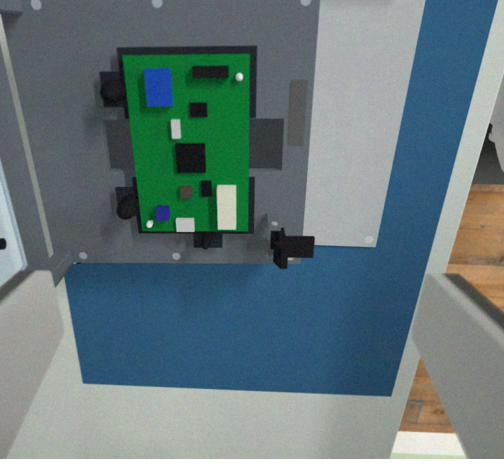

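Call:
{"fn": "move", "kwargs": {"target": {"side":"right","x":0.405,"y":-0.045,"z":1.03,"quat_wxyz":[1,0,0,0]}, "cameras": ["right_wrist_camera"]}}

Call:
{"fn": "zoom_image", "kwargs": {"camera": "right_wrist_camera", "region": [140, 0, 540, 364]}}

Call:
{"fn": "zoom_image", "kwargs": {"camera": "left_wrist_camera", "region": [0, 0, 400, 364]}}

Scene clock: 964.93 s.
Joint torques (N m): left_arm=[-15.66 2.31 8.19 3.49 0.29 -0.03 0.15] | right_arm=[-25.01 -8.28 -4.21 1.06 0.18 -0.06 -0.12]
External joint torques (N m): left_arm=[1.14 -0.4 -0.54 -0.17 0.2 0.02 0.15] | right_arm=[1.78 0.46 0.67 0.81 -0.07 -0.03 -0.12]
Motor temperatures (°C): left_arm=[30 31 30 33 38 35 41] | right_arm=[37 34 29 32 45 36 36]
Wrist force (N): left_arm=[-1.6 0.0 -9.5] | right_arm=[2.7 10.7 -12.8]
Wrist torque (N m): left_arm=[-0.01 -0.38 -0.19] | right_arm=[-0.05 0.91 0.52]
Wrist force, peak (N): left_arm=[-1.5 0.1 -9.8] | right_arm=[2.1 11.1 -14.2]
move: done
base_odometry: x=-0.540 y=+1.845 heading=+1.479
lidar_m: 0.87 0.53 0.44 0.98 1.41 1.96 4.13 4.56 3.40 1.14 0.72 0.92
base_status: not commanded
joint_positions: torso_squat_rad=+0.350 torso_shift_rad=+0.000 torso_pitch_rad=+0.350 torso_yaw_rad=+0.000 left_shoulder_pitch_rad=-2.301 left_shoulder_roll_rad=+1.318 left_shoulder_yaw_rad=-2.009 left_elbow_rad=-1.822 left_forearm_roll_rad=+1.981 left_wrist_pitch_rad=+1.163 left_hand_roll_rad=+2.417 left_gripper_m=+0.040 right_shoulder_pitch_rad=-1.861 right_shoulder_roll_rad=-0.367 right_shoulder_yaw_rad=+1.298 right_elbow_rad=-0.533 right_forearm_roll_rad=-1.582 right_wrist_pitch_rad=+1.477 right_hand_roll_rad=-0.616 right_gripper_m=+0.091 head_pan_rad=+0.000 head_tilt_rad=+0.800
joint_status: all done
wheel_motors_off: 0
motor_effort: left_wheel=-3(5) right_wheel=+3(6)
contact_limits: right_gripper_m 400 mA
chest: x=-0.1220 y=-0.0007 z=+1.2287 quat_wxyz=(+0.985, +0.000, +0.174, +0.000) (m; base frame)
left_hand: x=+0.2800 y=+0.2198 z=+1.0997 quat_wxyz=(+0.707, +0.000, +0.000, +0.707) (m; base frame)
right_hand: x=+0.4045 y=-0.0450 z=+1.0301 quat_wxyz=(+1.000, +0.001, -0.003, +0.000) (m; base frame)
right_hand_status: reached (checked arc, planned for 0.7 s): 1 mm and 0.3 deg off.
pictures: right_wrist_camera
camera_calibration:
right_wrist_camera: T_world_to_cam=[[-0.999549, 0.0204561, -0.0219815, 0.430344], [0.00850315, 0.894915, 0.446156, -0.38956], [0.0287982, 0.445768, -0.894685, 1.00173], [0, 0, 0, 1]] pos_world=[0.404614, -0.10672, 1.0795]

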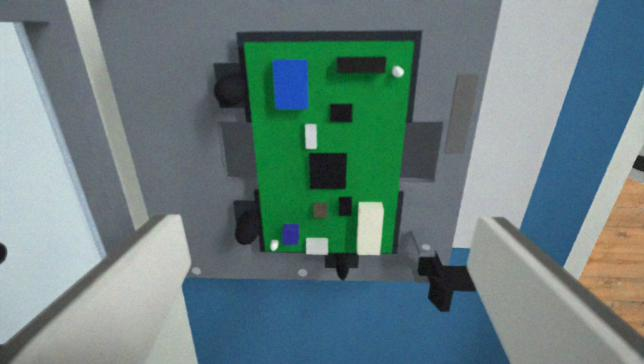

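Scaled by 1.260 from the camera's 644x364 image, which has a finer 1265x715 frame.

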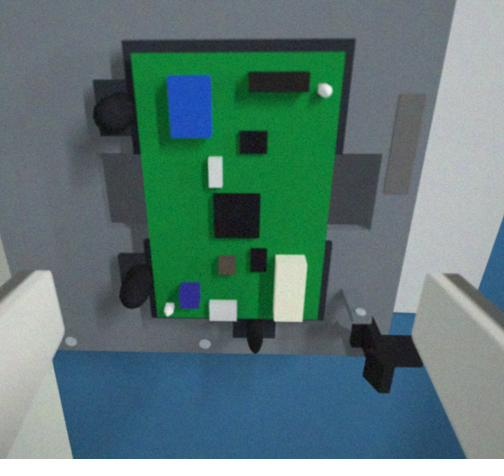

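This scene's latest camera images include none from left_wrist_camera. They are from: right_wrist_camera. left_wrist_camera's image comes with the result of a call that names it in "cameras".


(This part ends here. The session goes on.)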